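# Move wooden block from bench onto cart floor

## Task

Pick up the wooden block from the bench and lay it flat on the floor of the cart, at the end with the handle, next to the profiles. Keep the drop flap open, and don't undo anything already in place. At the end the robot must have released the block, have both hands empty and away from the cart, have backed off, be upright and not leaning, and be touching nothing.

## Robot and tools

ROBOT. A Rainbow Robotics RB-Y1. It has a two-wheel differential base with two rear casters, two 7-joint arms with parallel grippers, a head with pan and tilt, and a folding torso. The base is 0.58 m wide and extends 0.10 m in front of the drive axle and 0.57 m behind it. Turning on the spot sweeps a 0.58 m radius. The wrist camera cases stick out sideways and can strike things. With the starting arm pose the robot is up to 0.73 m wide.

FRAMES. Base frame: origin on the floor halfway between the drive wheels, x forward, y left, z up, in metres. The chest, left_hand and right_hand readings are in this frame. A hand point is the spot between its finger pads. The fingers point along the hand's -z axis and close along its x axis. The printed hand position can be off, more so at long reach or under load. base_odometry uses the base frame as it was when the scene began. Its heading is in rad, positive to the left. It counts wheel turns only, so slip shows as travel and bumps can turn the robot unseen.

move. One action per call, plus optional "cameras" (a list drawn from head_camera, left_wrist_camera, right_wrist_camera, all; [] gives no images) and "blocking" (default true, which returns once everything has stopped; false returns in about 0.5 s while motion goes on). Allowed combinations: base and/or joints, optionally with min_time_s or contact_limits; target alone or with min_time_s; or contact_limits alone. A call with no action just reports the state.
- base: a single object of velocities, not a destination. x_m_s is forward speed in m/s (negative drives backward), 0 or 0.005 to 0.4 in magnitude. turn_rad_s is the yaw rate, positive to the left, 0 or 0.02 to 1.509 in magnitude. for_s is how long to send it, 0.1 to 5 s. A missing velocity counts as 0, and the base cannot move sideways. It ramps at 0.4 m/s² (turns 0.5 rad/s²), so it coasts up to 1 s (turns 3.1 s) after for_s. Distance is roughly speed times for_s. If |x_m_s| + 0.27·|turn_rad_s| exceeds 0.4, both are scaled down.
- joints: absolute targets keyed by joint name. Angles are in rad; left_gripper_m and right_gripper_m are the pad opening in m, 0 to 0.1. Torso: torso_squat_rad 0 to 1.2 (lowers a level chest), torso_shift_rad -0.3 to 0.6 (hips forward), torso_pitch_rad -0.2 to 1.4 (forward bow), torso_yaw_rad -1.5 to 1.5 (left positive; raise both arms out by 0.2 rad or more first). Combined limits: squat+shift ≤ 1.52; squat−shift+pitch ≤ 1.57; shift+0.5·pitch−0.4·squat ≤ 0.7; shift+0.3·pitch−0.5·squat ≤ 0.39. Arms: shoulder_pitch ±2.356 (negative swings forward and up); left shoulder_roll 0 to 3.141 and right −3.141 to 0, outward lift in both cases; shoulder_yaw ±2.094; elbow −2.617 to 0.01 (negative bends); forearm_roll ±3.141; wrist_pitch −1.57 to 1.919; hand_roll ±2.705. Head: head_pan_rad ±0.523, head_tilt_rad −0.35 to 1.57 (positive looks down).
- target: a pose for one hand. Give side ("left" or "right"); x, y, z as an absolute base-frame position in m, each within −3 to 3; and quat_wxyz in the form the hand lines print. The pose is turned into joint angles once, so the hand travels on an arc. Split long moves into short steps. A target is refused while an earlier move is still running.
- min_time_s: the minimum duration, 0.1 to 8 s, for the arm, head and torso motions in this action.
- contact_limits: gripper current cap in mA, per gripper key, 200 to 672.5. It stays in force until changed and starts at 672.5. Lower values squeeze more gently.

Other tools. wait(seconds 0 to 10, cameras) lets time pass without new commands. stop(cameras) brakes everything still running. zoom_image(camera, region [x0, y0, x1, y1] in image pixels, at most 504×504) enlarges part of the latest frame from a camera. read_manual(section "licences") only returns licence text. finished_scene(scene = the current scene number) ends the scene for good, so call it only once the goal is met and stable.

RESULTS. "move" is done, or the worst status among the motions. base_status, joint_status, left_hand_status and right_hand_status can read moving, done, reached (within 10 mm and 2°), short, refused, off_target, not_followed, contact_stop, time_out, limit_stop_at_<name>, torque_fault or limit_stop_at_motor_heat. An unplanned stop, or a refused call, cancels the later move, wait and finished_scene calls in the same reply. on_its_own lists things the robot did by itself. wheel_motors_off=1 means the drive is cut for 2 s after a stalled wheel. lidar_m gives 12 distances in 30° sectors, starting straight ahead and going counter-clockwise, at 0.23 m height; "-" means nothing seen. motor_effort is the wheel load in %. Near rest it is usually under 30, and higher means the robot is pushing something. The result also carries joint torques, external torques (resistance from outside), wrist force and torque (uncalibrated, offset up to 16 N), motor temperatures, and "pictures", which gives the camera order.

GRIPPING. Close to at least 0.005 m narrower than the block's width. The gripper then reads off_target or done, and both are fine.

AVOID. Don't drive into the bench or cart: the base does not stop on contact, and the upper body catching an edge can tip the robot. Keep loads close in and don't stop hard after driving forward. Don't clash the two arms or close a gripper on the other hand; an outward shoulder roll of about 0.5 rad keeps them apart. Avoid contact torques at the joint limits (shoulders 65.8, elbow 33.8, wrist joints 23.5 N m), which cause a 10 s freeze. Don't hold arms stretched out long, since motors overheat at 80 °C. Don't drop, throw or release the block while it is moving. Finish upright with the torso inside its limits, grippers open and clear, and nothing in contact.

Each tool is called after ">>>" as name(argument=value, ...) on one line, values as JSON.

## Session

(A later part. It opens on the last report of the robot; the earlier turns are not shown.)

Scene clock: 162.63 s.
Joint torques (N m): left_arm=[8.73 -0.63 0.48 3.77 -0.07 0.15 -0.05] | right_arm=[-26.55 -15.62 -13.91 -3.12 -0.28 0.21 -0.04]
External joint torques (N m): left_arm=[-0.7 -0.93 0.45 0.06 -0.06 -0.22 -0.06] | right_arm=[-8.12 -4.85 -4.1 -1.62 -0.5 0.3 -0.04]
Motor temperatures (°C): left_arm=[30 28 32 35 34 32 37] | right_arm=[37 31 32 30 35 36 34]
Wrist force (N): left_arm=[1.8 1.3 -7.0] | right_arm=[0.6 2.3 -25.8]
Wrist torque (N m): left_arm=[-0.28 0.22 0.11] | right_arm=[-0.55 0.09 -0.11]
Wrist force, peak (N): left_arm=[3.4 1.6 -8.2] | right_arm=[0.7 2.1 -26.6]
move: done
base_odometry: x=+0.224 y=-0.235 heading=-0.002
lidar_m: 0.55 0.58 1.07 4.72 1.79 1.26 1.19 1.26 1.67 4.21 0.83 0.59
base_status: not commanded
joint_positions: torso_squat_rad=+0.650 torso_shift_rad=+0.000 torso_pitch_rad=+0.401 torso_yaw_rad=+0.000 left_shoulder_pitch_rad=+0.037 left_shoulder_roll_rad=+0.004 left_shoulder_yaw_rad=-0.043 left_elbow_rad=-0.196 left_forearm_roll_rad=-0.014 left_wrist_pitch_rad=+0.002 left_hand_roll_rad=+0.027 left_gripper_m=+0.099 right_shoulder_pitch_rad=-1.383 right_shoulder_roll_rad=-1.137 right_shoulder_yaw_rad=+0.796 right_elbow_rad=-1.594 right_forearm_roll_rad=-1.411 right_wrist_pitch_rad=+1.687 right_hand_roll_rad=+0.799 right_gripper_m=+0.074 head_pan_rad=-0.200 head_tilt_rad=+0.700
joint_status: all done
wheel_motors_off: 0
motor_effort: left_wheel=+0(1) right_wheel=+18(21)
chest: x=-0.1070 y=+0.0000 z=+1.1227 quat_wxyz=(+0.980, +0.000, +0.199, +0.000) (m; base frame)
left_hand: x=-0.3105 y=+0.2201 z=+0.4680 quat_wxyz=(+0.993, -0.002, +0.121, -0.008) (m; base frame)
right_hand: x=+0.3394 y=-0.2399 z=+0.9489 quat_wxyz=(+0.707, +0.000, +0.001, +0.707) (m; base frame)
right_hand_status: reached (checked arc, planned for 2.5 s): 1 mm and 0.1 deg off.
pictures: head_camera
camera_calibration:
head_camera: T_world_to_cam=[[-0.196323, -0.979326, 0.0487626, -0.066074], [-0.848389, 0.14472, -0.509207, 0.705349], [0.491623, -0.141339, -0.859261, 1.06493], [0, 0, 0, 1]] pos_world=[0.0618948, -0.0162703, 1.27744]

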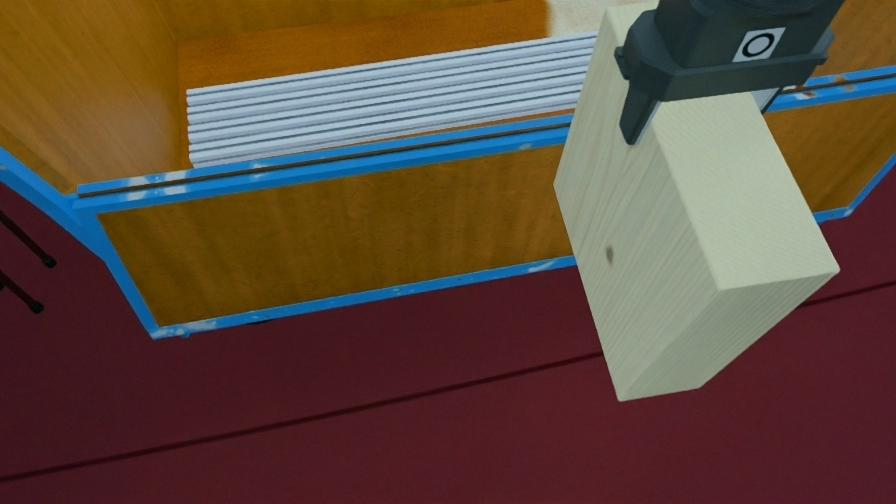

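>>> move(base={"x_m_s":0.2,"for_s":1.25}, joints={"head_pan_rad":0.1,"head_tilt_rad":0.85}, cameras=["head_camera","right_wrist_camera"])

Scene clock: 166.43 s.
Joint torques (N m): left_arm=[8.81 -0.54 0.64 3.81 -0.06 0.09 0.04] | right_arm=[-27.14 -15.34 -14.28 -2.6 -0.17 0.43 0.09]
External joint torques (N m): left_arm=[-0.61 -0.84 0.61 0.11 -0.06 -0.29 0.03] | right_arm=[-8.72 -4.57 -4.47 -1.11 -0.39 0.51 0.09]
Motor temperatures (°C): left_arm=[31 28 32 35 34 32 37] | right_arm=[36 31 32 30 35 36 34]
Wrist force (N): left_arm=[2.6 1.3 -7.9] | right_arm=[0.1 1.7 -26.0]
Wrist torque (N m): left_arm=[-0.29 0.30 0.09] | right_arm=[-0.57 0.07 -0.09]
Wrist force, peak (N): left_arm=[1.9 1.5 -8.6] | right_arm=[0.1 0.7 -27.5]
move: done
base_odometry: x=+0.478 y=-0.235 heading=-0.001
lidar_m: 0.31 0.33 0.43 3.82 2.13 1.53 1.45 1.53 2.02 4.97 0.47 0.32
base_status: done (sent for 1.27 of 1.27 s)
joint_positions: torso_squat_rad=+0.650 torso_shift_rad=+0.000 torso_pitch_rad=+0.401 torso_yaw_rad=+0.000 left_shoulder_pitch_rad=+0.037 left_shoulder_roll_rad=+0.004 left_shoulder_yaw_rad=-0.043 left_elbow_rad=-0.196 left_forearm_roll_rad=-0.014 left_wrist_pitch_rad=+0.002 left_hand_roll_rad=+0.027 left_gripper_m=+0.099 right_shoulder_pitch_rad=-1.383 right_shoulder_roll_rad=-1.137 right_shoulder_yaw_rad=+0.796 right_elbow_rad=-1.594 right_forearm_roll_rad=-1.411 right_wrist_pitch_rad=+1.687 right_hand_roll_rad=+0.799 right_gripper_m=+0.074 head_pan_rad=+0.100 head_tilt_rad=+0.850
joint_status: all done
wheel_motors_off: 0
motor_effort: left_wheel=+6(36) right_wheel=-4(48)
chest: x=-0.1071 y=+0.0000 z=+1.1227 quat_wxyz=(+0.980, +0.000, +0.199, +0.000) (m; base frame)
left_hand: x=-0.3105 y=+0.2201 z=+0.4680 quat_wxyz=(+0.993, -0.002, +0.121, -0.009) (m; base frame)
right_hand: x=+0.3393 y=-0.2400 z=+0.9488 quat_wxyz=(+0.707, +0.000, +0.001, +0.707) (m; base frame)
pictures: head_camera, right_wrist_camera
camera_calibration:
head_camera: T_world_to_cam=[[0.0742099, -0.995099, -0.065351, 0.0844009], [-0.928643, -0.0450715, -0.368225, 0.521593], [0.363475, 0.0880138, -0.927437, 1.15243], [0, 0, 0, 1]] pos_world=[0.0592306, 0.00606651, 1.26639]
right_wrist_camera: T_world_to_cam=[[0.0280904, -0.999301, -0.0246657, -0.227202], [-0.860461, -0.0367312, 0.508191, -0.172019], [-0.508742, 0.00694861, -0.860891, 1.06334], [0, 0, 0, 1]] pos_world=[0.399331, -0.24075, 0.99723]

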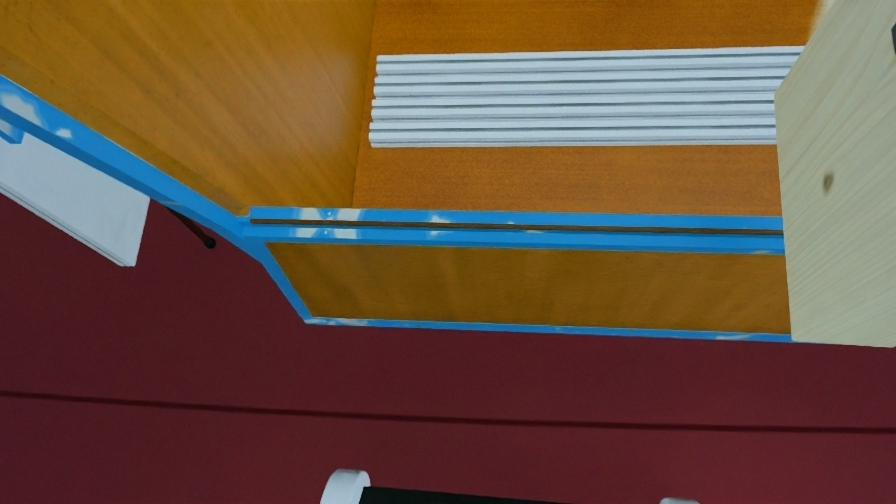

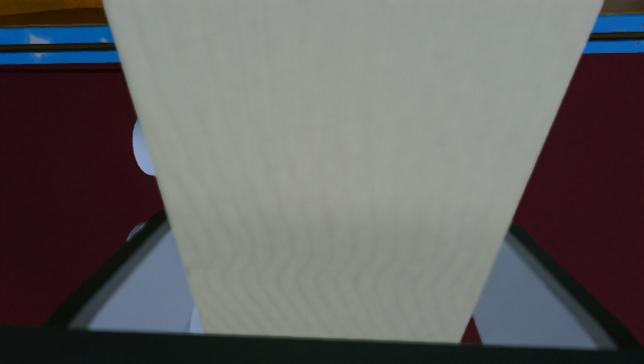

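>>> move(target={"side":"right","x":0.46,"y":-0.05,"z":1.03,"quat_wxyz":[0.6978,0,0,0.7163]}, min_time_s=2, cameras=["head_camera"])

>>> move(joints={"torso_squat_rad":0.85,"torso_shift_rad":0.2,"torso_pitch_rad":0.6,"head_pan_rad":0.0,"head_tilt_rad":0.75}, cameras=["head_camera"])

Scene clock: 176.47 s.
Joint torques (N m): left_arm=[8.97 -0.49 0.76 3.76 -0.26 0.1 -0.02] | right_arm=[-37.23 -13.06 -2.91 -5.05 0.22 -0.95 -0.07]
External joint torques (N m): left_arm=[-0.46 -0.77 0.73 0.05 -0.25 -0.27 -0.03] | right_arm=[-11.86 -4.41 -0.71 -2.07 -0.01 -0.79 -0.07]
Motor temperatures (°C): left_arm=[31 28 31 35 34 32 37] | right_arm=[37 31 32 30 35 36 34]
Wrist force (N): left_arm=[2.5 1.1 -7.5] | right_arm=[-0.5 5.3 -25.8]
Wrist torque (N m): left_arm=[-0.26 0.26 0.07] | right_arm=[-0.16 0.08 -0.11]
Wrist force, peak (N): left_arm=[2.0 1.8 -8.5] | right_arm=[-4.2 4.4 -27.1]
move: short
base_odometry: x=+0.478 y=-0.235 heading=-0.001
lidar_m: 0.30 0.32 0.45 3.83 2.14 1.54 1.45 1.52 2.02 4.96 0.47 0.33
base_status: not commanded
joint_positions: torso_squat_rad=+0.650 torso_shift_rad=+0.000 torso_pitch_rad=+0.401 torso_yaw_rad=+0.000 left_shoulder_pitch_rad=+0.037 left_shoulder_roll_rad=+0.004 left_shoulder_yaw_rad=-0.043 left_elbow_rad=-0.196 left_forearm_roll_rad=-0.014 left_wrist_pitch_rad=+0.002 left_hand_roll_rad=+0.027 left_gripper_m=+0.099 right_shoulder_pitch_rad=-2.074 right_shoulder_roll_rad=-0.328 right_shoulder_yaw_rad=+0.890 right_elbow_rad=-0.267 right_forearm_roll_rad=-1.226 right_wrist_pitch_rad=+1.606 right_hand_roll_rad=+1.159 right_gripper_m=+0.074 head_pan_rad=+0.100 head_tilt_rad=+0.850
joint_status: all done
wheel_motors_off: 0
motor_effort: left_wheel=+6(7) right_wheel=-6(8)
chest: x=-0.1071 y=+0.0001 z=+1.1227 quat_wxyz=(+0.980, +0.000, +0.199, +0.000) (m; base frame)
left_hand: x=-0.3105 y=+0.2200 z=+0.4679 quat_wxyz=(+0.993, -0.002, +0.121, -0.008) (m; base frame)
right_hand: x=+0.4588 y=-0.0502 z=+1.0282 quat_wxyz=(+0.696, -0.029, -0.055, +0.715) (m; base frame)
right_hand_status: short (checked arc, as near as the solve gets, planned for 2.0 s): 2 mm and 7.2 deg off. The place is met; only the turn is off.
pictures: head_camera
camera_calibration:
head_camera: T_world_to_cam=[[0.0742335, -0.995112, -0.0651304, 0.0843194], [-0.928639, -0.0451743, -0.368225, 0.521602], [0.363483, 0.0878173, -0.927453, 1.15243], [0, 0, 0, 1]] pos_world=[0.0592306, 0.00626669, 1.26639]

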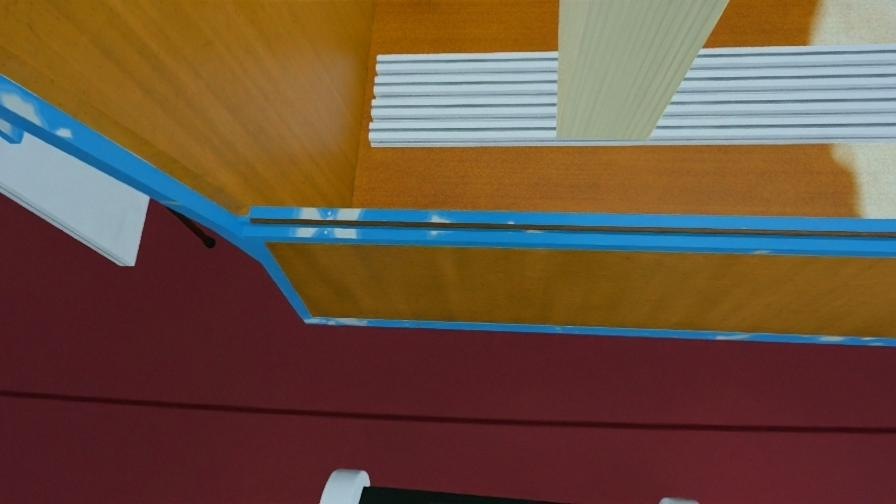

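Scene clock: 178.63 s.
Joint torques (N m): left_arm=[13.29 -0.68 0.68 5.67 -0.13 0.58 -0.04] | right_arm=[-37.09 -11.4 -2.81 -5.46 -0.56 1.06 0.02]
External joint torques (N m): left_arm=[-1.08 -1.01 0.64 0.01 -0.12 -0.17 -0.06] | right_arm=[-11.6 -4.2 -0.6 -2.16 -0.63 1.01 0.01]
Motor temperatures (°C): left_arm=[31 28 31 35 34 32 37] | right_arm=[37 31 32 30 35 36 34]
Wrist force (N): left_arm=[3.2 1.0 -6.9] | right_arm=[-0.6 -0.9 -25.9]
Wrist torque (N m): left_arm=[-0.25 0.30 0.05] | right_arm=[-0.91 0.17 -0.08]
Wrist force, peak (N): left_arm=[3.7 1.1 -8.1] | right_arm=[-1.0 -0.5 -27.1]
move: done
base_odometry: x=+0.478 y=-0.235 heading=-0.001
lidar_m: 0.30 0.33 0.43 3.83 2.15 1.53 1.45 1.52 2.02 4.97 0.46 0.33
base_status: not commanded
joint_positions: torso_squat_rad=+0.850 torso_shift_rad=+0.200 torso_pitch_rad=+0.601 torso_yaw_rad=+0.000 left_shoulder_pitch_rad=+0.037 left_shoulder_roll_rad=+0.004 left_shoulder_yaw_rad=-0.043 left_elbow_rad=-0.196 left_forearm_roll_rad=-0.014 left_wrist_pitch_rad=+0.002 left_hand_roll_rad=+0.027 left_gripper_m=+0.099 right_shoulder_pitch_rad=-2.074 right_shoulder_roll_rad=-0.328 right_shoulder_yaw_rad=+0.890 right_elbow_rad=-0.267 right_forearm_roll_rad=-1.226 right_wrist_pitch_rad=+1.605 right_hand_roll_rad=+1.159 right_gripper_m=+0.074 head_pan_rad=+0.000 head_tilt_rad=+0.750
joint_status: all done
wheel_motors_off: 0
motor_effort: left_wheel=+4(9) right_wheel=-6(8)
chest: x=+0.0390 y=+0.0001 z=+0.9885 quat_wxyz=(+0.955, +0.000, +0.296, +0.000) (m; base frame)
left_hand: x=-0.2906 y=+0.2200 z=+0.3873 quat_wxyz=(+0.976, -0.003, +0.219, -0.008) (m; base frame)
right_hand: x=+0.5749 y=-0.0502 z=+0.7833 quat_wxyz=(+0.699, +0.042, +0.014, +0.714) (m; base frame)
pictures: head_camera
camera_calibration:
head_camera: T_world_to_cam=[[-0.02008, -0.999502, -0.0243341, 0.0302905], [-0.961679, 0.0259653, -0.272946, 0.52684], [0.273442, 0.0179208, -0.961722, 0.995892], [0, 0, 0, 1]] pos_world=[0.234941, -0.00125136, 1.10231]

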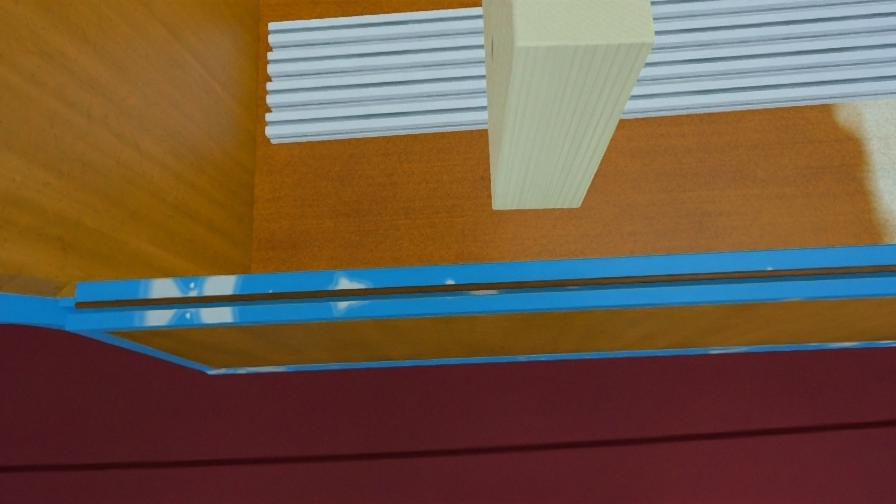

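>>> move(target={"side":"right","x":0.42,"y":0.02,"z":0.98,"quat_wxyz":[0.6978,0,0,0.7163]}, min_time_s=1.5, cameras=[])

>>> move(joints={"torso_squat_rad":1.05,"torso_shift_rad":0.4,"torso_pitch_rad":0.85}, cameras=["head_camera"])

Scene clock: 184.83 s.
Joint torques (N m): left_arm=[13.21 -0.71 0.68 5.64 -0.06 0.54 -0.09] | right_arm=[-29.76 -9.37 -13.59 2.26 -0.4 0.48 0.21]
External joint torques (N m): left_arm=[-1.15 -1.04 0.64 -0.02 -0.04 -0.21 -0.11] | right_arm=[-9.07 -2.87 -4.61 1.13 -0.6 0.57 0.22]
Motor temperatures (°C): left_arm=[31 28 31 35 34 32 37] | right_arm=[37 31 32 30 35 36 34]
Wrist force (N): left_arm=[3.5 0.7 -7.1] | right_arm=[0.3 2.7 -25.8]
Wrist torque (N m): left_arm=[-0.22 0.33 0.09] | right_arm=[-0.57 0.05 -0.05]
Wrist force, peak (N): left_arm=[4.7 0.7 -7.9] | right_arm=[-3.6 1.7 -34.2]
move: done
base_odometry: x=+0.478 y=-0.235 heading=-0.001
lidar_m: 0.31 0.32 0.43 3.82 2.14 1.54 1.45 1.52 2.02 4.97 0.46 0.34
base_status: not commanded
joint_positions: torso_squat_rad=+0.850 torso_shift_rad=+0.200 torso_pitch_rad=+0.601 torso_yaw_rad=+0.000 left_shoulder_pitch_rad=+0.037 left_shoulder_roll_rad=+0.004 left_shoulder_yaw_rad=-0.043 left_elbow_rad=-0.196 left_forearm_roll_rad=-0.014 left_wrist_pitch_rad=+0.002 left_hand_roll_rad=+0.027 left_gripper_m=+0.099 right_shoulder_pitch_rad=-2.354 right_shoulder_roll_rad=-0.684 right_shoulder_yaw_rad=+1.067 right_elbow_rad=-1.421 right_forearm_roll_rad=-1.784 right_wrist_pitch_rad=+1.884 right_hand_roll_rad=+0.195 right_gripper_m=+0.074 head_pan_rad=+0.000 head_tilt_rad=+0.750
joint_status: all done
wheel_motors_off: 0
motor_effort: left_wheel=+2(6) right_wheel=-2(6)
chest: x=+0.0389 y=+0.0001 z=+0.9885 quat_wxyz=(+0.955, +0.000, +0.296, +0.000) (m; base frame)
left_hand: x=-0.2906 y=+0.2200 z=+0.3872 quat_wxyz=(+0.976, -0.003, +0.219, -0.008) (m; base frame)
right_hand: x=+0.4195 y=+0.0199 z=+0.9781 quat_wxyz=(+0.696, +0.003, +0.008, +0.718) (m; base frame)
right_hand_status: reached (checked arc, planned for 1.5 s): 2 mm and 1.0 deg off.
pictures: none
No camera images: "cameras" was empty.

Scene clock: 187.00 s.
Joint torques (N m): left_arm=[17.91 -0.51 0.9 7.77 -0.01 1.09 -0.08] | right_arm=[-25.86 -2.27 -11.74 -1.89 -2.43 -0.29 -0.49]
External joint torques (N m): left_arm=[-1.78 -0.88 0.85 0.01 0.01 -0.1 -0.12] | right_arm=[-4.05 2.6 -2.5 -1.19 -2.17 -0.3 -0.48]
Motor temperatures (°C): left_arm=[31 28 31 35 34 32 37] | right_arm=[37 31 32 30 35 36 34]
Wrist force (N): left_arm=[4.4 1.6 -5.7] | right_arm=[-0.9 -7.1 -18.0]
Wrist torque (N m): left_arm=[-0.31 0.33 0.05] | right_arm=[-0.72 0.45 0.15]
Wrist force, peak (N): left_arm=[5.8 0.7 -6.8] | right_arm=[-2.7 -41.5 57.5]
move: done
base_odometry: x=+0.478 y=-0.235 heading=-0.002
lidar_m: 0.25 0.26 0.33 3.82 2.16 1.53 1.46 1.52 2.03 4.96 0.41 0.27
base_status: not commanded
joint_positions: torso_squat_rad=+1.050 torso_shift_rad=+0.400 torso_pitch_rad=+0.851 torso_yaw_rad=+0.000 left_shoulder_pitch_rad=+0.037 left_shoulder_roll_rad=+0.004 left_shoulder_yaw_rad=-0.043 left_elbow_rad=-0.196 left_forearm_roll_rad=-0.014 left_wrist_pitch_rad=+0.002 left_hand_roll_rad=+0.027 left_gripper_m=+0.099 right_shoulder_pitch_rad=-2.355 right_shoulder_roll_rad=-0.685 right_shoulder_yaw_rad=+1.066 right_elbow_rad=-1.421 right_forearm_roll_rad=-1.784 right_wrist_pitch_rad=+1.884 right_hand_roll_rad=+0.195 right_gripper_m=+0.074 head_pan_rad=+0.000 head_tilt_rad=+0.750
joint_status: all done
wheel_motors_off: 0
motor_effort: left_wheel=-5(16) right_wheel=+0(13)
chest: x=+0.1403 y=+0.0000 z=+0.8054 quat_wxyz=(+0.911, +0.000, +0.413, +0.000) (m; base frame)
left_hand: x=-0.3275 y=+0.2200 z=+0.3042 quat_wxyz=(+0.941, -0.004, +0.339, -0.008) (m; base frame)
right_hand: x=+0.5072 y=+0.0196 z=+0.7019 quat_wxyz=(+0.690, +0.092, +0.094, +0.711) (m; base frame)
pictures: head_camera
camera_calibration:
head_camera: T_world_to_cam=[[-0.0255657, -0.999501, -0.0185248, 0.0239785], [-0.999293, 0.0260627, -0.0270981, 0.38163], [0.0275674, 0.0178189, -0.999461, 0.857012], [0, 0, 0, 1]] pos_world=[0.358348, -0.00125082, 0.867336]

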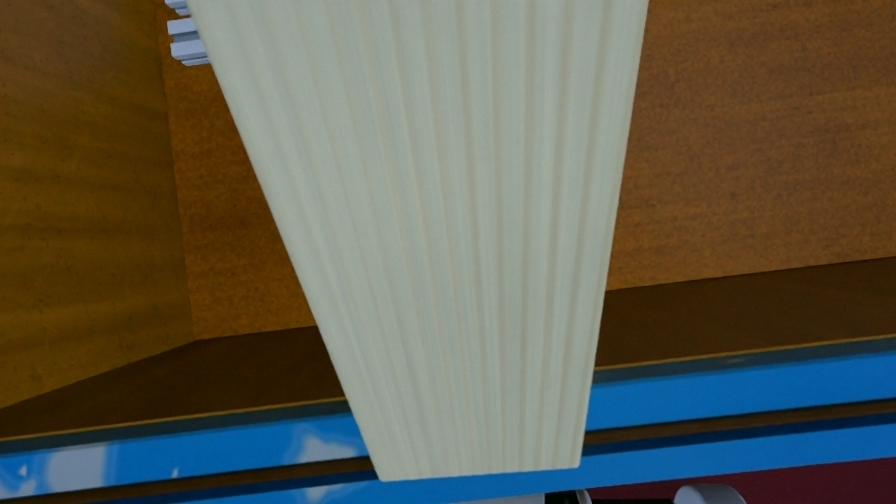

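>>> move(target={"side":"right","x":0.53,"y":0.02,"z":0.80,"quat_wxyz":[0.690,0.092,0.094,0.711]}, min_time_s=1.5, cameras=["head_camera","right_wrist_camera"])

Scene clock: 192.20 s.
Joint torques (N m): left_arm=[18.06 -0.56 1.01 7.89 -0.06 1.03 -0.01] | right_arm=[-29.13 -7.01 -15.49 -2.03 -2 -1.92 -0.3]
External joint torques (N m): left_arm=[-1.64 -0.94 0.96 0.12 -0.05 -0.16 -0.04] | right_arm=[-7.7 -1.99 -6.98 -0.92 -1.76 -1.39 -0.31]
Motor temperatures (°C): left_arm=[31 28 31 36 34 32 37] | right_arm=[37 30 32 30 35 36 34]
Wrist force (N): left_arm=[5.1 1.0 -5.9] | right_arm=[-7.5 -2.8 -24.0]
Wrist torque (N m): left_arm=[-0.26 0.43 0.08] | right_arm=[-0.75 0.58 -0.04]
Wrist force, peak (N): left_arm=[5.5 1.9 -7.3] | right_arm=[-3.5 -4.8 -25.7]
move: short
base_odometry: x=+0.478 y=-0.235 heading=-0.001
lidar_m: 0.25 0.25 0.33 3.82 2.15 1.51 1.45 1.51 2.02 4.95 0.42 0.27
base_status: not commanded
joint_positions: torso_squat_rad=+1.050 torso_shift_rad=+0.400 torso_pitch_rad=+0.851 torso_yaw_rad=+0.000 left_shoulder_pitch_rad=+0.037 left_shoulder_roll_rad=+0.004 left_shoulder_yaw_rad=-0.043 left_elbow_rad=-0.196 left_forearm_roll_rad=-0.014 left_wrist_pitch_rad=+0.002 left_hand_roll_rad=+0.027 left_gripper_m=+0.099 right_shoulder_pitch_rad=-2.354 right_shoulder_roll_rad=-0.772 right_shoulder_yaw_rad=+0.739 right_elbow_rad=-1.445 right_forearm_roll_rad=-1.779 right_wrist_pitch_rad=+1.919 right_hand_roll_rad=+0.175 right_gripper_m=+0.074 head_pan_rad=+0.000 head_tilt_rad=+0.750
joint_status: all done
wheel_motors_off: 0
motor_effort: left_wheel=-3(5) right_wheel=-1(2)
chest: x=+0.1404 y=+0.0000 z=+0.8053 quat_wxyz=(+0.911, +0.000, +0.413, +0.000) (m; base frame)
left_hand: x=-0.3276 y=+0.2200 z=+0.3043 quat_wxyz=(+0.941, -0.004, +0.339, -0.008) (m; base frame)
right_hand: x=+0.5298 y=+0.0197 z=+0.7981 quat_wxyz=(+0.700, +0.168, -0.033, +0.693) (m; base frame)
right_hand_status: short (checked arc, as near as the solve gets, planned for 1.5 s): 2 mm and 17.1 deg off. The place is met; only the turn is off.
pictures: head_camera, right_wrist_camera
camera_calibration:
head_camera: T_world_to_cam=[[-0.0255695, -0.999501, -0.0185198, 0.0239736], [-0.999298, 0.0260627, -0.0268981, 0.381456], [0.0273674, 0.017819, -0.999467, 0.856989], [0, 0, 0, 1]] pos_world=[0.358348, -0.00125082, 0.867236]
right_wrist_camera: T_world_to_cam=[[-0.0124488, -0.9512, -0.308325, 0.270207], [-0.752639, -0.194093, 0.629176, -0.0725395], [-0.658316, 0.23989, -0.713494, 0.985608], [0, 0, 0, 1]] pos_world=[0.597609, 0.00650376, 0.832177]

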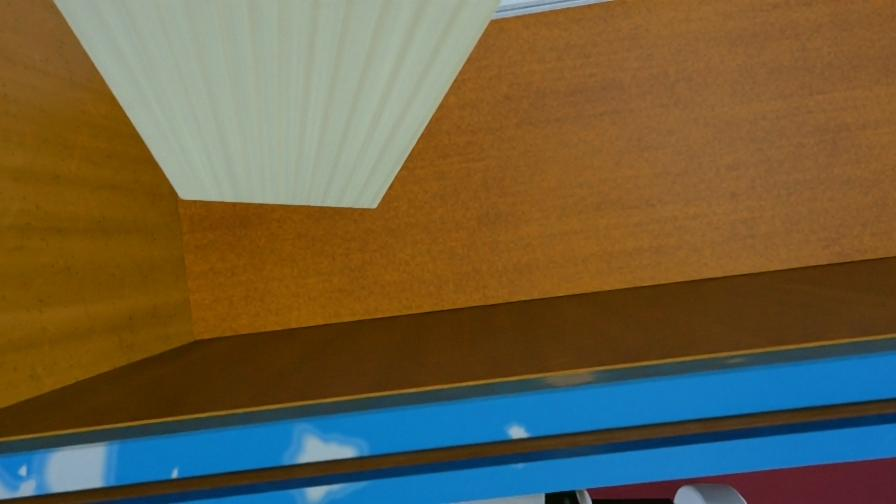

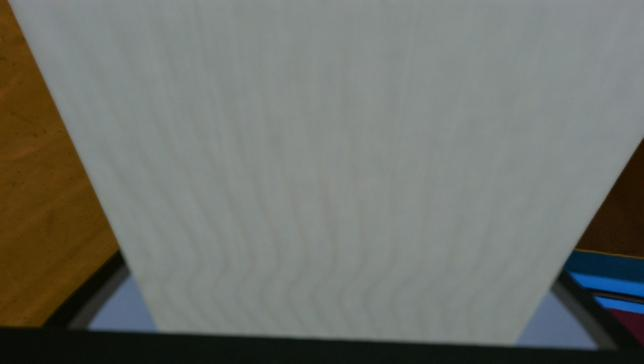

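>>> move(target={"side":"right","x":0.495,"y":0.10,"z":0.78,"quat_wxyz":[0.6978,0,0,0.7163]}, min_time_s=2, cameras=["head_camera","right_wrist_camera"])

Scene clock: 197.67 s.
Joint torques (N m): left_arm=[18.42 -0.56 0.45 7.75 -0.1 1.08 0] | right_arm=[-28.26 -3.3 -16.21 -3.01 0.29 -2.17 -0.25]
External joint torques (N m): left_arm=[-1.28 -0.93 0.4 -0.02 -0.08 -0.11 -0.04] | right_arm=[-7.51 1.02 -7.62 -1.67 0.06 -1.64 -0.26]
Motor temperatures (°C): left_arm=[31 28 31 36 34 32 37] | right_arm=[37 30 32 30 35 36 34]
Wrist force (N): left_arm=[4.2 0.8 -6.5] | right_arm=[-5.7 2.4 -25.2]
Wrist torque (N m): left_arm=[-0.21 0.33 0.08] | right_arm=[-0.33 0.57 -0.08]
Wrist force, peak (N): left_arm=[5.4 1.3 -7.1] | right_arm=[-6.3 2.3 -25.4]
move: short
base_odometry: x=+0.478 y=-0.235 heading=-0.001
lidar_m: 0.24 0.26 0.33 3.82 2.14 1.54 1.45 1.52 2.03 4.98 0.41 0.28
base_status: not commanded
joint_positions: torso_squat_rad=+1.050 torso_shift_rad=+0.400 torso_pitch_rad=+0.851 torso_yaw_rad=+0.000 left_shoulder_pitch_rad=+0.037 left_shoulder_roll_rad=+0.004 left_shoulder_yaw_rad=-0.043 left_elbow_rad=-0.196 left_forearm_roll_rad=-0.014 left_wrist_pitch_rad=+0.002 left_hand_roll_rad=+0.027 left_gripper_m=+0.099 right_shoulder_pitch_rad=-2.354 right_shoulder_roll_rad=-0.515 right_shoulder_yaw_rad=+0.733 right_elbow_rad=-1.576 right_forearm_roll_rad=-1.488 right_wrist_pitch_rad=+1.919 right_hand_roll_rad=-0.018 right_gripper_m=+0.074 head_pan_rad=+0.000 head_tilt_rad=+0.750
joint_status: all done
wheel_motors_off: 0
motor_effort: left_wheel=-3(4) right_wheel=-1(3)
chest: x=+0.1404 y=+0.0000 z=+0.8053 quat_wxyz=(+0.911, +0.000, +0.413, +0.000) (m; base frame)
left_hand: x=-0.3276 y=+0.2200 z=+0.3043 quat_wxyz=(+0.941, -0.004, +0.339, -0.008) (m; base frame)
right_hand: x=+0.4950 y=+0.0995 z=+0.7782 quat_wxyz=(+0.693, +0.085, -0.090, +0.711) (m; base frame)
right_hand_status: short (checked arc, as near as the solve gets, planned for 2.0 s): 2 mm and 14.2 deg off. The place is met; only the turn is off.
pictures: head_camera, right_wrist_camera
camera_calibration:
head_camera: T_world_to_cam=[[-0.0255695, -0.999501, -0.0185198, 0.0239736], [-0.999298, 0.0260627, -0.0268981, 0.381456], [0.0273674, 0.017819, -0.999467, 0.856989], [0, 0, 0, 1]] pos_world=[0.358348, -0.00125082, 0.867236]
right_wrist_camera: T_world_to_cam=[[0.0549745, -0.96137, -0.269714, 0.277015], [-0.86217, -0.181952, 0.472818, 0.104028], [-0.503628, 0.206547, -0.838867, 0.953841], [0, 0, 0, 1]] pos_world=[0.554843, 0.0882294, 0.825674]

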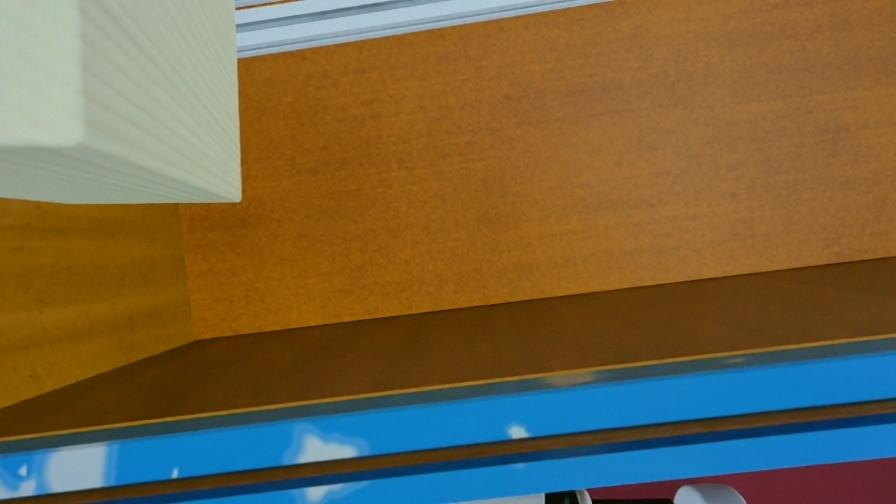

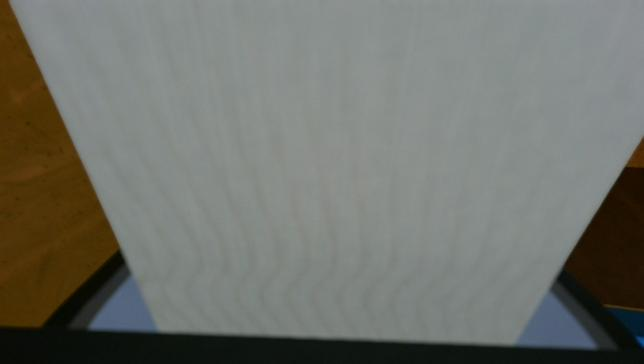

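>>> move(target={"side":"right","x":0.49,"y":0.09,"z":0.66,"quat_wxyz":[0.6872,0.1211,-0.1243,0.7054]}, min_time_s=2, cameras=["head_camera"])

Scene clock: 202.37 s.
Joint torques (N m): left_arm=[18.22 -0.58 0.83 7.75 -0.11 1.03 -0.03] | right_arm=[-27.28 -2.97 -14.81 -6.27 0.08 -3.15 0.17]
External joint torques (N m): left_arm=[-1.48 -0.95 0.79 -0.02 -0.09 -0.16 -0.07] | right_arm=[-7.77 0.03 -5.59 -3.4 -0.15 -2.45 0.15]
Motor temperatures (°C): left_arm=[31 28 31 36 34 32 37] | right_arm=[37 30 32 30 35 36 34]
Wrist force (N): left_arm=[4.6 1.3 -7.2] | right_arm=[-8.7 2.2 -23.6]
Wrist torque (N m): left_arm=[-0.31 0.35 0.05] | right_arm=[-0.35 0.70 -0.07]
Wrist force, peak (N): left_arm=[5.5 0.8 -7.2] | right_arm=[-8.2 2.0 -25.3]
move: done
base_odometry: x=+0.478 y=-0.235 heading=-0.001
lidar_m: 0.25 0.25 0.33 3.83 2.14 1.52 1.45 1.52 2.02 4.97 0.42 0.27
base_status: not commanded
joint_positions: torso_squat_rad=+1.050 torso_shift_rad=+0.400 torso_pitch_rad=+0.851 torso_yaw_rad=+0.000 left_shoulder_pitch_rad=+0.037 left_shoulder_roll_rad=+0.004 left_shoulder_yaw_rad=-0.043 left_elbow_rad=-0.196 left_forearm_roll_rad=-0.014 left_wrist_pitch_rad=+0.002 left_hand_roll_rad=+0.027 left_gripper_m=+0.099 right_shoulder_pitch_rad=-1.996 right_shoulder_roll_rad=-0.618 right_shoulder_yaw_rad=+0.820 right_elbow_rad=-1.846 right_forearm_roll_rad=-1.291 right_wrist_pitch_rad=+1.678 right_hand_roll_rad=+0.009 right_gripper_m=+0.074 head_pan_rad=+0.000 head_tilt_rad=+0.750
joint_status: all done
wheel_motors_off: 0
motor_effort: left_wheel=-3(4) right_wheel=+1(2)
chest: x=+0.1404 y=+0.0000 z=+0.8053 quat_wxyz=(+0.911, +0.000, +0.413, +0.000) (m; base frame)
left_hand: x=-0.3276 y=+0.2200 z=+0.3043 quat_wxyz=(+0.941, -0.004, +0.339, -0.008) (m; base frame)
right_hand: x=+0.4896 y=+0.0892 z=+0.6589 quat_wxyz=(+0.688, +0.121, -0.123, +0.705) (m; base frame)
right_hand_status: reached (checked arc, planned for 2.0 s): 1 mm and 0.2 deg off.
pictures: head_camera
camera_calibration:
head_camera: T_world_to_cam=[[-0.0255695, -0.999501, -0.0185198, 0.0239736], [-0.999298, 0.0260627, -0.0268981, 0.381456], [0.0273674, 0.017819, -0.999467, 0.856989], [0, 0, 0, 1]] pos_world=[0.358348, -0.00125082, 0.867236]

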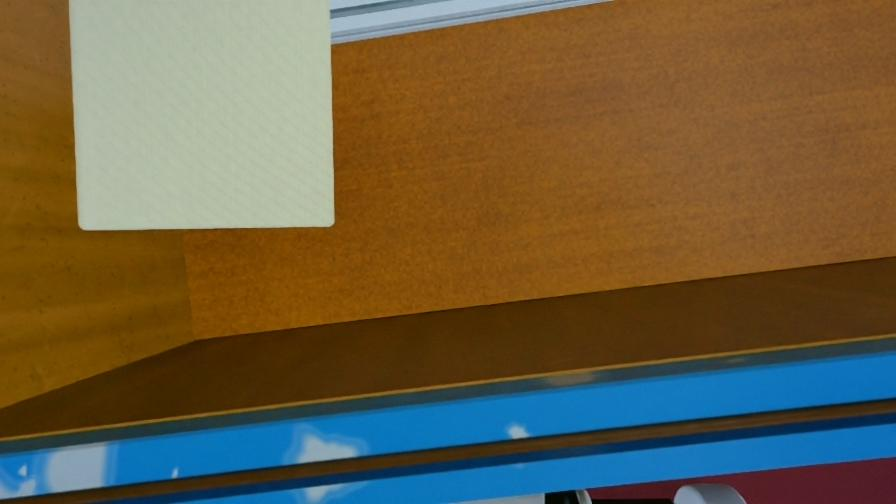

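>>> move(target={"side":"right","x":0.45,"y":0.076,"z":0.60,"quat_wxyz":[0.6609,0.1287,-0.1165,0.7301]}, min_time_s=2, cameras=["head_camera"])

Scene clock: 217.90 s.
Joint torques (N m): left_arm=[17.88 -0.58 0.65 7.82 -0.03 1 -0.04] | right_arm=[-23.93 -1.75 -14.12 -7.89 0.27 -3.33 0.3]
External joint torques (N m): left_arm=[-1.82 -0.95 0.61 0.06 -0.01 -0.19 -0.08] | right_arm=[-6.34 0.58 -5.16 -4.17 0.07 -2.63 0.28]
Motor temperatures (°C): left_arm=[31 28 31 36 34 32 37] | right_arm=[36 30 32 30 35 37 34]
Wrist force (N): left_arm=[4.6 1.2 -5.9] | right_arm=[-8.4 2.3 -23.7]
Wrist torque (N m): left_arm=[-0.26 0.38 0.05] | right_arm=[-0.35 0.73 -0.08]
Wrist force, peak (N): left_arm=[5.9 1.4 -6.9] | right_arm=[-8.9 2.4 -24.5]
move: done
base_odometry: x=+0.478 y=-0.235 heading=-0.001
lidar_m: 0.25 0.25 0.32 3.83 2.15 1.53 1.45 1.53 2.02 4.97 0.41 0.27
base_status: not commanded
joint_positions: torso_squat_rad=+1.050 torso_shift_rad=+0.400 torso_pitch_rad=+0.851 torso_yaw_rad=+0.000 left_shoulder_pitch_rad=+0.037 left_shoulder_roll_rad=+0.004 left_shoulder_yaw_rad=-0.043 left_elbow_rad=-0.196 left_forearm_roll_rad=-0.014 left_wrist_pitch_rad=+0.002 left_hand_roll_rad=+0.027 left_gripper_m=+0.099 right_shoulder_pitch_rad=-1.832 right_shoulder_roll_rad=-0.657 right_shoulder_yaw_rad=+0.906 right_elbow_rad=-2.002 right_forearm_roll_rad=-1.195 right_wrist_pitch_rad=+1.598 right_hand_roll_rad=+0.022 right_gripper_m=+0.074 head_pan_rad=+0.000 head_tilt_rad=+0.750
joint_status: all done
wheel_motors_off: 0
motor_effort: left_wheel=-2(4) right_wheel=+1(3)
chest: x=+0.1404 y=+0.0000 z=+0.8053 quat_wxyz=(+0.911, +0.000, +0.413, +0.000) (m; base frame)
left_hand: x=-0.3276 y=+0.2200 z=+0.3043 quat_wxyz=(+0.941, -0.004, +0.339, -0.008) (m; base frame)
right_hand: x=+0.4495 y=+0.0752 z=+0.5993 quat_wxyz=(+0.661, +0.129, -0.114, +0.730) (m; base frame)
right_hand_status: reached (checked arc, planned for 2.0 s): 1 mm and 0.2 deg off.
pictures: head_camera
camera_calibration:
head_camera: T_world_to_cam=[[-0.0255695, -0.999501, -0.0185198, 0.0239736], [-0.999298, 0.0260627, -0.0268981, 0.381456], [0.0273674, 0.017819, -0.999467, 0.856989], [0, 0, 0, 1]] pos_world=[0.358348, -0.00125082, 0.867236]

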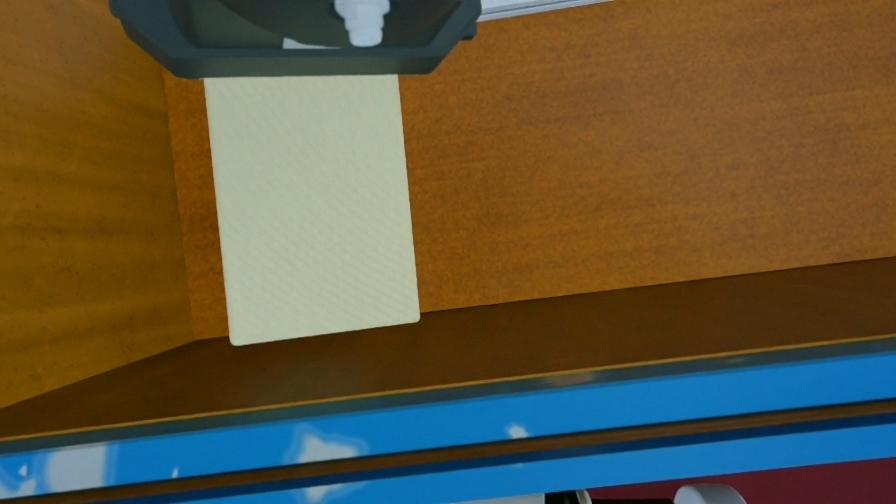

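>>> move(target={"side":"right","x":0.434,"y":0.076,"z":0.535,"quat_wxyz":[0.6609,0.1287,-0.1165,0.7301]}, min_time_s=1.5, cameras=["head_camera"])

Scene clock: 221.83 s.
Joint torques (N m): left_arm=[18.27 -0.37 0.53 7.82 -0.08 0.99 -0.04] | right_arm=[-22.02 3.6 -13.53 -9.41 0.05 -3.17 0.34]
External joint torques (N m): left_arm=[-1.43 -0.75 0.48 0.05 -0.07 -0.2 -0.07] | right_arm=[-5.65 5.22 -4.97 -4.44 -0.15 -2.47 0.32]
Motor temperatures (°C): left_arm=[31 28 31 36 34 32 37] | right_arm=[36 30 32 30 35 37 34]
Wrist force (N): left_arm=[4.8 1.0 -7.0] | right_arm=[-8.6 2.6 -23.8]
Wrist torque (N m): left_arm=[-0.27 0.37 0.03] | right_arm=[-0.34 0.70 -0.10]
Wrist force, peak (N): left_arm=[5.0 1.9 -7.4] | right_arm=[-8.8 2.5 -24.8]
move: done
base_odometry: x=+0.478 y=-0.235 heading=-0.001
lidar_m: 0.24 0.24 0.33 3.82 2.15 1.53 1.45 1.51 2.03 4.98 0.42 0.28
base_status: not commanded
joint_positions: torso_squat_rad=+1.050 torso_shift_rad=+0.400 torso_pitch_rad=+0.851 torso_yaw_rad=+0.000 left_shoulder_pitch_rad=+0.037 left_shoulder_roll_rad=+0.004 left_shoulder_yaw_rad=-0.043 left_elbow_rad=-0.196 left_forearm_roll_rad=-0.014 left_wrist_pitch_rad=+0.002 left_hand_roll_rad=+0.027 left_gripper_m=+0.099 right_shoulder_pitch_rad=-1.699 right_shoulder_roll_rad=-0.651 right_shoulder_yaw_rad=+1.016 right_elbow_rad=-1.994 right_forearm_roll_rad=-1.034 right_wrist_pitch_rad=+1.484 right_hand_roll_rad=+0.049 right_gripper_m=+0.074 head_pan_rad=+0.000 head_tilt_rad=+0.750
joint_status: all done
wheel_motors_off: 0
motor_effort: left_wheel=-2(4) right_wheel=+1(3)
chest: x=+0.1404 y=+0.0000 z=+0.8053 quat_wxyz=(+0.911, +0.000, +0.413, +0.000) (m; base frame)
left_hand: x=-0.3276 y=+0.2200 z=+0.3043 quat_wxyz=(+0.941, -0.004, +0.339, -0.008) (m; base frame)
right_hand: x=+0.4337 y=+0.0743 z=+0.5342 quat_wxyz=(+0.662, +0.128, -0.115, +0.730) (m; base frame)
right_hand_status: reached (checked arc, planned for 1.5 s): 2 mm and 0.2 deg off.
pictures: head_camera
camera_calibration:
head_camera: T_world_to_cam=[[-0.0255695, -0.999501, -0.0185198, 0.0239736], [-0.999298, 0.0260627, -0.0268981, 0.381456], [0.0273674, 0.017819, -0.999467, 0.856989], [0, 0, 0, 1]] pos_world=[0.358348, -0.00125082, 0.867236]

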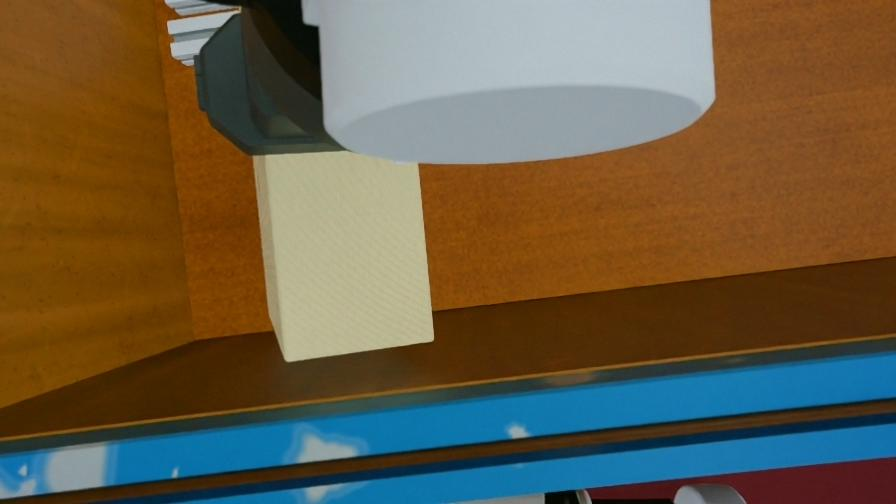

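>>> move(target={"side":"right","x":0.434,"y":0.077,"z":0.518,"quat_wxyz":[0.6609,0.1287,-0.1165,0.7301]}, min_time_s=1, cameras=[])

>>> move(target={"side":"right","x":0.434,"y":0.077,"z":0.509,"quat_wxyz":[0.6609,0.1287,-0.1165,0.7301]}, min_time_s=1, cameras=["head_camera","right_wrist_camera"])

Scene clock: 224.23 s.
Joint torques (N m): left_arm=[18.05 -0.63 0.98 7.83 -0.12 1.02 0.06] | right_arm=[-21.98 3.98 -13.39 -9.87 0.06 -3.12 0.31]
External joint torques (N m): left_arm=[-1.64 -1 0.93 0.06 -0.11 -0.17 0.02] | right_arm=[-5.74 5.42 -4.92 -4.6 -0.13 -2.42 0.29]
Motor temperatures (°C): left_arm=[31 28 31 36 34 32 37] | right_arm=[36 30 32 30 35 37 34]
Wrist force (N): left_arm=[5.2 1.2 -6.4] | right_arm=[-8.4 2.5 -23.7]
Wrist torque (N m): left_arm=[-0.27 0.44 0.05] | right_arm=[-0.36 0.76 -0.06]
Wrist force, peak (N): left_arm=[5.6 0.9 -7.1] | right_arm=[-8.3 2.7 -24.6]
move: done
base_odometry: x=+0.478 y=-0.235 heading=-0.001
lidar_m: 0.24 0.25 0.33 3.82 2.14 1.53 1.45 1.52 2.05 4.97 0.41 0.27
base_status: not commanded
joint_positions: torso_squat_rad=+1.050 torso_shift_rad=+0.400 torso_pitch_rad=+0.851 torso_yaw_rad=+0.000 left_shoulder_pitch_rad=+0.037 left_shoulder_roll_rad=+0.004 left_shoulder_yaw_rad=-0.043 left_elbow_rad=-0.196 left_forearm_roll_rad=-0.014 left_wrist_pitch_rad=+0.002 left_hand_roll_rad=+0.027 left_gripper_m=+0.099 right_shoulder_pitch_rad=-1.672 right_shoulder_roll_rad=-0.642 right_shoulder_yaw_rad=+1.040 right_elbow_rad=-1.960 right_forearm_roll_rad=-1.000 right_wrist_pitch_rad=+1.446 right_hand_roll_rad=+0.073 right_gripper_m=+0.074 head_pan_rad=+0.000 head_tilt_rad=+0.750
joint_status: all done
wheel_motors_off: 0
motor_effort: left_wheel=-3(3) right_wheel=+1(3)
chest: x=+0.1404 y=+0.0000 z=+0.8053 quat_wxyz=(+0.911, +0.000, +0.413, +0.000) (m; base frame)
left_hand: x=-0.3276 y=+0.2200 z=+0.3043 quat_wxyz=(+0.941, -0.004, +0.339, -0.008) (m; base frame)
right_hand: x=+0.4340 y=+0.0759 z=+0.5169 quat_wxyz=(+0.662, +0.128, -0.115, +0.730) (m; base frame)
right_hand_status: reached (checked arc, planned for 1.0 s): 2 mm and 0.2 deg off.
pictures: none
No camera images: "cameras" was empty.

Scene clock: 225.57 s.
Joint torques (N m): left_arm=[18.21 -0.69 0.61 7.71 -0.1 1.02 0.01] | right_arm=[-21.91 4.2 -12.81 -10.13 0 -3.16 0.29]
External joint torques (N m): left_arm=[-1.49 -1.06 0.56 -0.05 -0.09 -0.17 -0.03] | right_arm=[-5.77 5.58 -4.4 -4.73 -0.18 -2.45 0.27]
Motor temperatures (°C): left_arm=[31 28 31 36 34 32 37] | right_arm=[36 30 32 30 35 37 34]
Wrist force (N): left_arm=[4.4 0.8 -6.9] | right_arm=[-8.6 2.6 -24.1]
Wrist torque (N m): left_arm=[-0.22 0.38 0.04] | right_arm=[-0.36 0.73 -0.06]
Wrist force, peak (N): left_arm=[5.7 1.6 -6.7] | right_arm=[-8.6 2.6 -24.5]
move: done
base_odometry: x=+0.478 y=-0.235 heading=-0.001
lidar_m: 0.24 0.26 0.33 3.83 2.15 1.53 1.45 1.52 2.03 4.98 0.42 0.27
base_status: not commanded
joint_positions: torso_squat_rad=+1.050 torso_shift_rad=+0.400 torso_pitch_rad=+0.851 torso_yaw_rad=+0.000 left_shoulder_pitch_rad=+0.037 left_shoulder_roll_rad=+0.004 left_shoulder_yaw_rad=-0.043 left_elbow_rad=-0.196 left_forearm_roll_rad=-0.014 left_wrist_pitch_rad=+0.002 left_hand_roll_rad=+0.027 left_gripper_m=+0.099 right_shoulder_pitch_rad=-1.658 right_shoulder_roll_rad=-0.640 right_shoulder_yaw_rad=+1.052 right_elbow_rad=-1.945 right_forearm_roll_rad=-0.984 right_wrist_pitch_rad=+1.427 right_hand_roll_rad=+0.084 right_gripper_m=+0.074 head_pan_rad=+0.000 head_tilt_rad=+0.750
joint_status: all done
wheel_motors_off: 0
motor_effort: left_wheel=-3(3) right_wheel=+0(3)
chest: x=+0.1404 y=+0.0000 z=+0.8053 quat_wxyz=(+0.911, +0.000, +0.413, +0.000) (m; base frame)
left_hand: x=-0.3276 y=+0.2200 z=+0.3043 quat_wxyz=(+0.941, -0.004, +0.339, -0.008) (m; base frame)
right_hand: x=+0.4339 y=+0.0757 z=+0.5080 quat_wxyz=(+0.662, +0.128, -0.115, +0.730) (m; base frame)
right_hand_status: reached (checked arc, planned for 1.0 s): 2 mm and 0.2 deg off.
pictures: head_camera, right_wrist_camera
camera_calibration:
head_camera: T_world_to_cam=[[-0.0255695, -0.999501, -0.0185198, 0.0239736], [-0.999298, 0.0260627, -0.0268981, 0.381456], [0.0273674, 0.017819, -0.999467, 0.856989], [0, 0, 0, 1]] pos_world=[0.358348, -0.00125082, 0.867236]
right_wrist_camera: T_world_to_cam=[[0.11963, -0.924041, -0.363093, 0.201247], [-0.836112, -0.290975, 0.465028, 0.175593], [-0.535356, 0.247955, -0.807411, 0.695884], [0, 0, 0, 1]] pos_world=[0.495285, 0.0645054, 0.55328]

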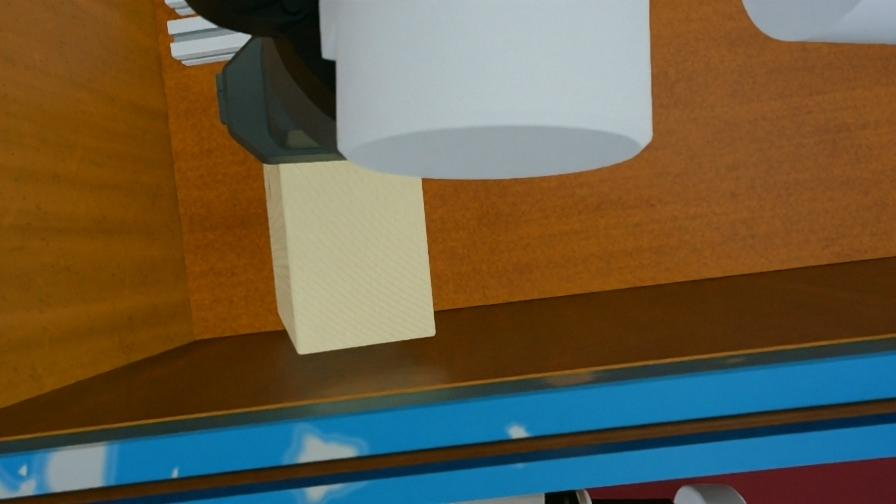

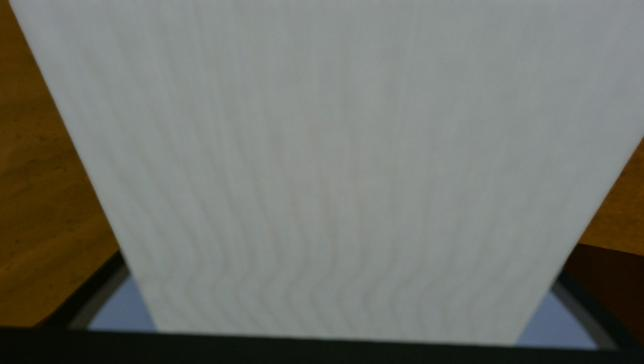

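>>> move(target={"side":"right","x":0.434,"y":0.077,"z":0.501,"quat_wxyz":[0.6609,0.1287,-0.1165,0.7301]}, min_time_s=1, cameras=[])

>>> move(target={"side":"right","x":0.434,"y":0.077,"z":0.493,"quat_wxyz":[0.6609,0.1287,-0.1165,0.7301]}, min_time_s=1, cameras=["head_camera"])

Scene clock: 228.57 s.
Joint torques (N m): left_arm=[17.78 -0.68 0.5 7.89 0 1.04 -0.06] | right_arm=[-17.52 5.05 -9.37 -8.9 0 -3.35 0.27]
External joint torques (N m): left_arm=[-1.91 -1.05 0.45 0.13 0.01 -0.15 -0.1] | right_arm=[-1.43 6.38 -1 -3.39 -0.18 -2.64 0.26]
Motor temperatures (°C): left_arm=[31 28 31 36 34 32 37] | right_arm=[36 30 32 30 35 37 34]
Wrist force (N): left_arm=[4.0 1.2 -6.5] | right_arm=[-7.6 -1.4 -6.8]
Wrist torque (N m): left_arm=[-0.30 0.26 0.06] | right_arm=[0.64 1.24 -0.01]
Wrist force, peak (N): left_arm=[5.3 0.9 -7.2] | right_arm=[-8.6 2.6 -24.6]
move: done
base_odometry: x=+0.478 y=-0.235 heading=-0.001
lidar_m: 0.25 0.25 0.33 3.83 2.16 1.54 1.45 1.53 2.03 4.96 0.43 0.29
base_status: not commanded
joint_positions: torso_squat_rad=+1.050 torso_shift_rad=+0.400 torso_pitch_rad=+0.851 torso_yaw_rad=+0.000 left_shoulder_pitch_rad=+0.037 left_shoulder_roll_rad=+0.004 left_shoulder_yaw_rad=-0.043 left_elbow_rad=-0.196 left_forearm_roll_rad=-0.014 left_wrist_pitch_rad=+0.002 left_hand_roll_rad=+0.027 left_gripper_m=+0.099 right_shoulder_pitch_rad=-1.647 right_shoulder_roll_rad=-0.637 right_shoulder_yaw_rad=+1.061 right_elbow_rad=-1.929 right_forearm_roll_rad=-0.970 right_wrist_pitch_rad=+1.409 right_hand_roll_rad=+0.095 right_gripper_m=+0.074 head_pan_rad=+0.000 head_tilt_rad=+0.750
joint_status: all done
wheel_motors_off: 0
motor_effort: left_wheel=-3(4) right_wheel=+1(2)
chest: x=+0.1403 y=+0.0000 z=+0.8054 quat_wxyz=(+0.911, +0.000, +0.413, +0.000) (m; base frame)
left_hand: x=-0.3275 y=+0.2200 z=+0.3042 quat_wxyz=(+0.941, -0.004, +0.339, -0.008) (m; base frame)
right_hand: x=+0.4344 y=+0.0759 z=+0.5007 quat_wxyz=(+0.662, +0.128, -0.116, +0.730) (m; base frame)
right_hand_status: reached (checked arc, planned for 1.0 s): 1 mm and 0.2 deg off.
pictures: none
No camera images: "cameras" was empty.

Scene clock: 229.90 s.
Joint torques (N m): left_arm=[18.08 -0.84 0.52 7.86 -0.07 1 0] | right_arm=[-5.12 7.36 1.75 -6.54 -3.22 -1.29 0.37]
External joint torques (N m): left_arm=[-1.59 -1.21 0.48 0.1 -0.05 -0.19 -0.03] | right_arm=[10.96 8.65 10.09 -0.95 -3.4 -0.57 0.35]
Motor temperatures (°C): left_arm=[31 28 31 36 34 32 37] | right_arm=[36 30 32 30 35 37 34]
Wrist force (N): left_arm=[5.2 1.4 -6.5] | right_arm=[-1.4 -13.6 19.6]
Wrist torque (N m): left_arm=[-0.31 0.48 0.04] | right_arm=[0.38 0.79 -0.19]
Wrist force, peak (N): left_arm=[5.5 0.8 -7.0] | right_arm=[-1.7 -17.6 23.2]
move: done
base_odometry: x=+0.478 y=-0.235 heading=-0.002
lidar_m: 0.24 0.25 0.31 3.82 2.13 1.53 1.45 1.51 2.03 4.97 0.42 0.27
base_status: not commanded
joint_positions: torso_squat_rad=+1.050 torso_shift_rad=+0.400 torso_pitch_rad=+0.849 torso_yaw_rad=+0.000 left_shoulder_pitch_rad=+0.037 left_shoulder_roll_rad=+0.004 left_shoulder_yaw_rad=-0.043 left_elbow_rad=-0.196 left_forearm_roll_rad=-0.014 left_wrist_pitch_rad=+0.002 left_hand_roll_rad=+0.027 left_gripper_m=+0.099 right_shoulder_pitch_rad=-1.638 right_shoulder_roll_rad=-0.635 right_shoulder_yaw_rad=+1.068 right_elbow_rad=-1.913 right_forearm_roll_rad=-0.955 right_wrist_pitch_rad=+1.390 right_hand_roll_rad=+0.107 right_gripper_m=+0.074 head_pan_rad=+0.000 head_tilt_rad=+0.750
joint_status: all done
wheel_motors_off: 0
motor_effort: left_wheel=-5(5) right_wheel=-1(3)
chest: x=+0.1400 y=+0.0000 z=+0.8057 quat_wxyz=(+0.911, +0.000, +0.412, +0.000) (m; base frame)
left_hand: x=-0.3273 y=+0.2200 z=+0.3040 quat_wxyz=(+0.941, -0.004, +0.339, -0.008) (m; base frame)
right_hand: x=+0.4362 y=+0.0767 z=+0.4950 quat_wxyz=(+0.661, +0.127, -0.119, +0.730) (m; base frame)
right_hand_status: reached (checked arc, planned for 1.0 s): 3 mm and 0.4 deg off.
pictures: head_camera
camera_calibration:
head_camera: T_world_to_cam=[[-0.0256449, -0.999499, -0.0185537, 0.0239286], [-0.99926, 0.0261622, -0.0281944, 0.382083], [0.0286657, 0.0178169, -0.99943, 0.857104], [0, 0, 0, 1]] pos_world=[0.357845, -0.00135052, 0.867832]

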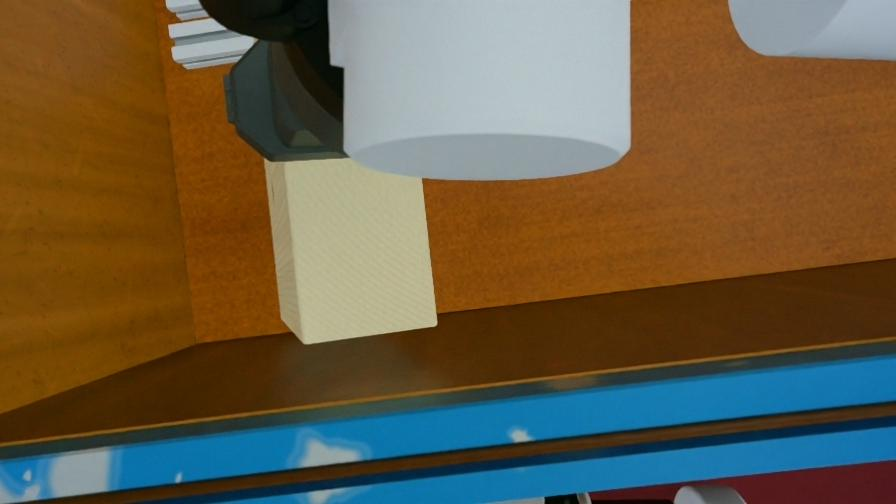

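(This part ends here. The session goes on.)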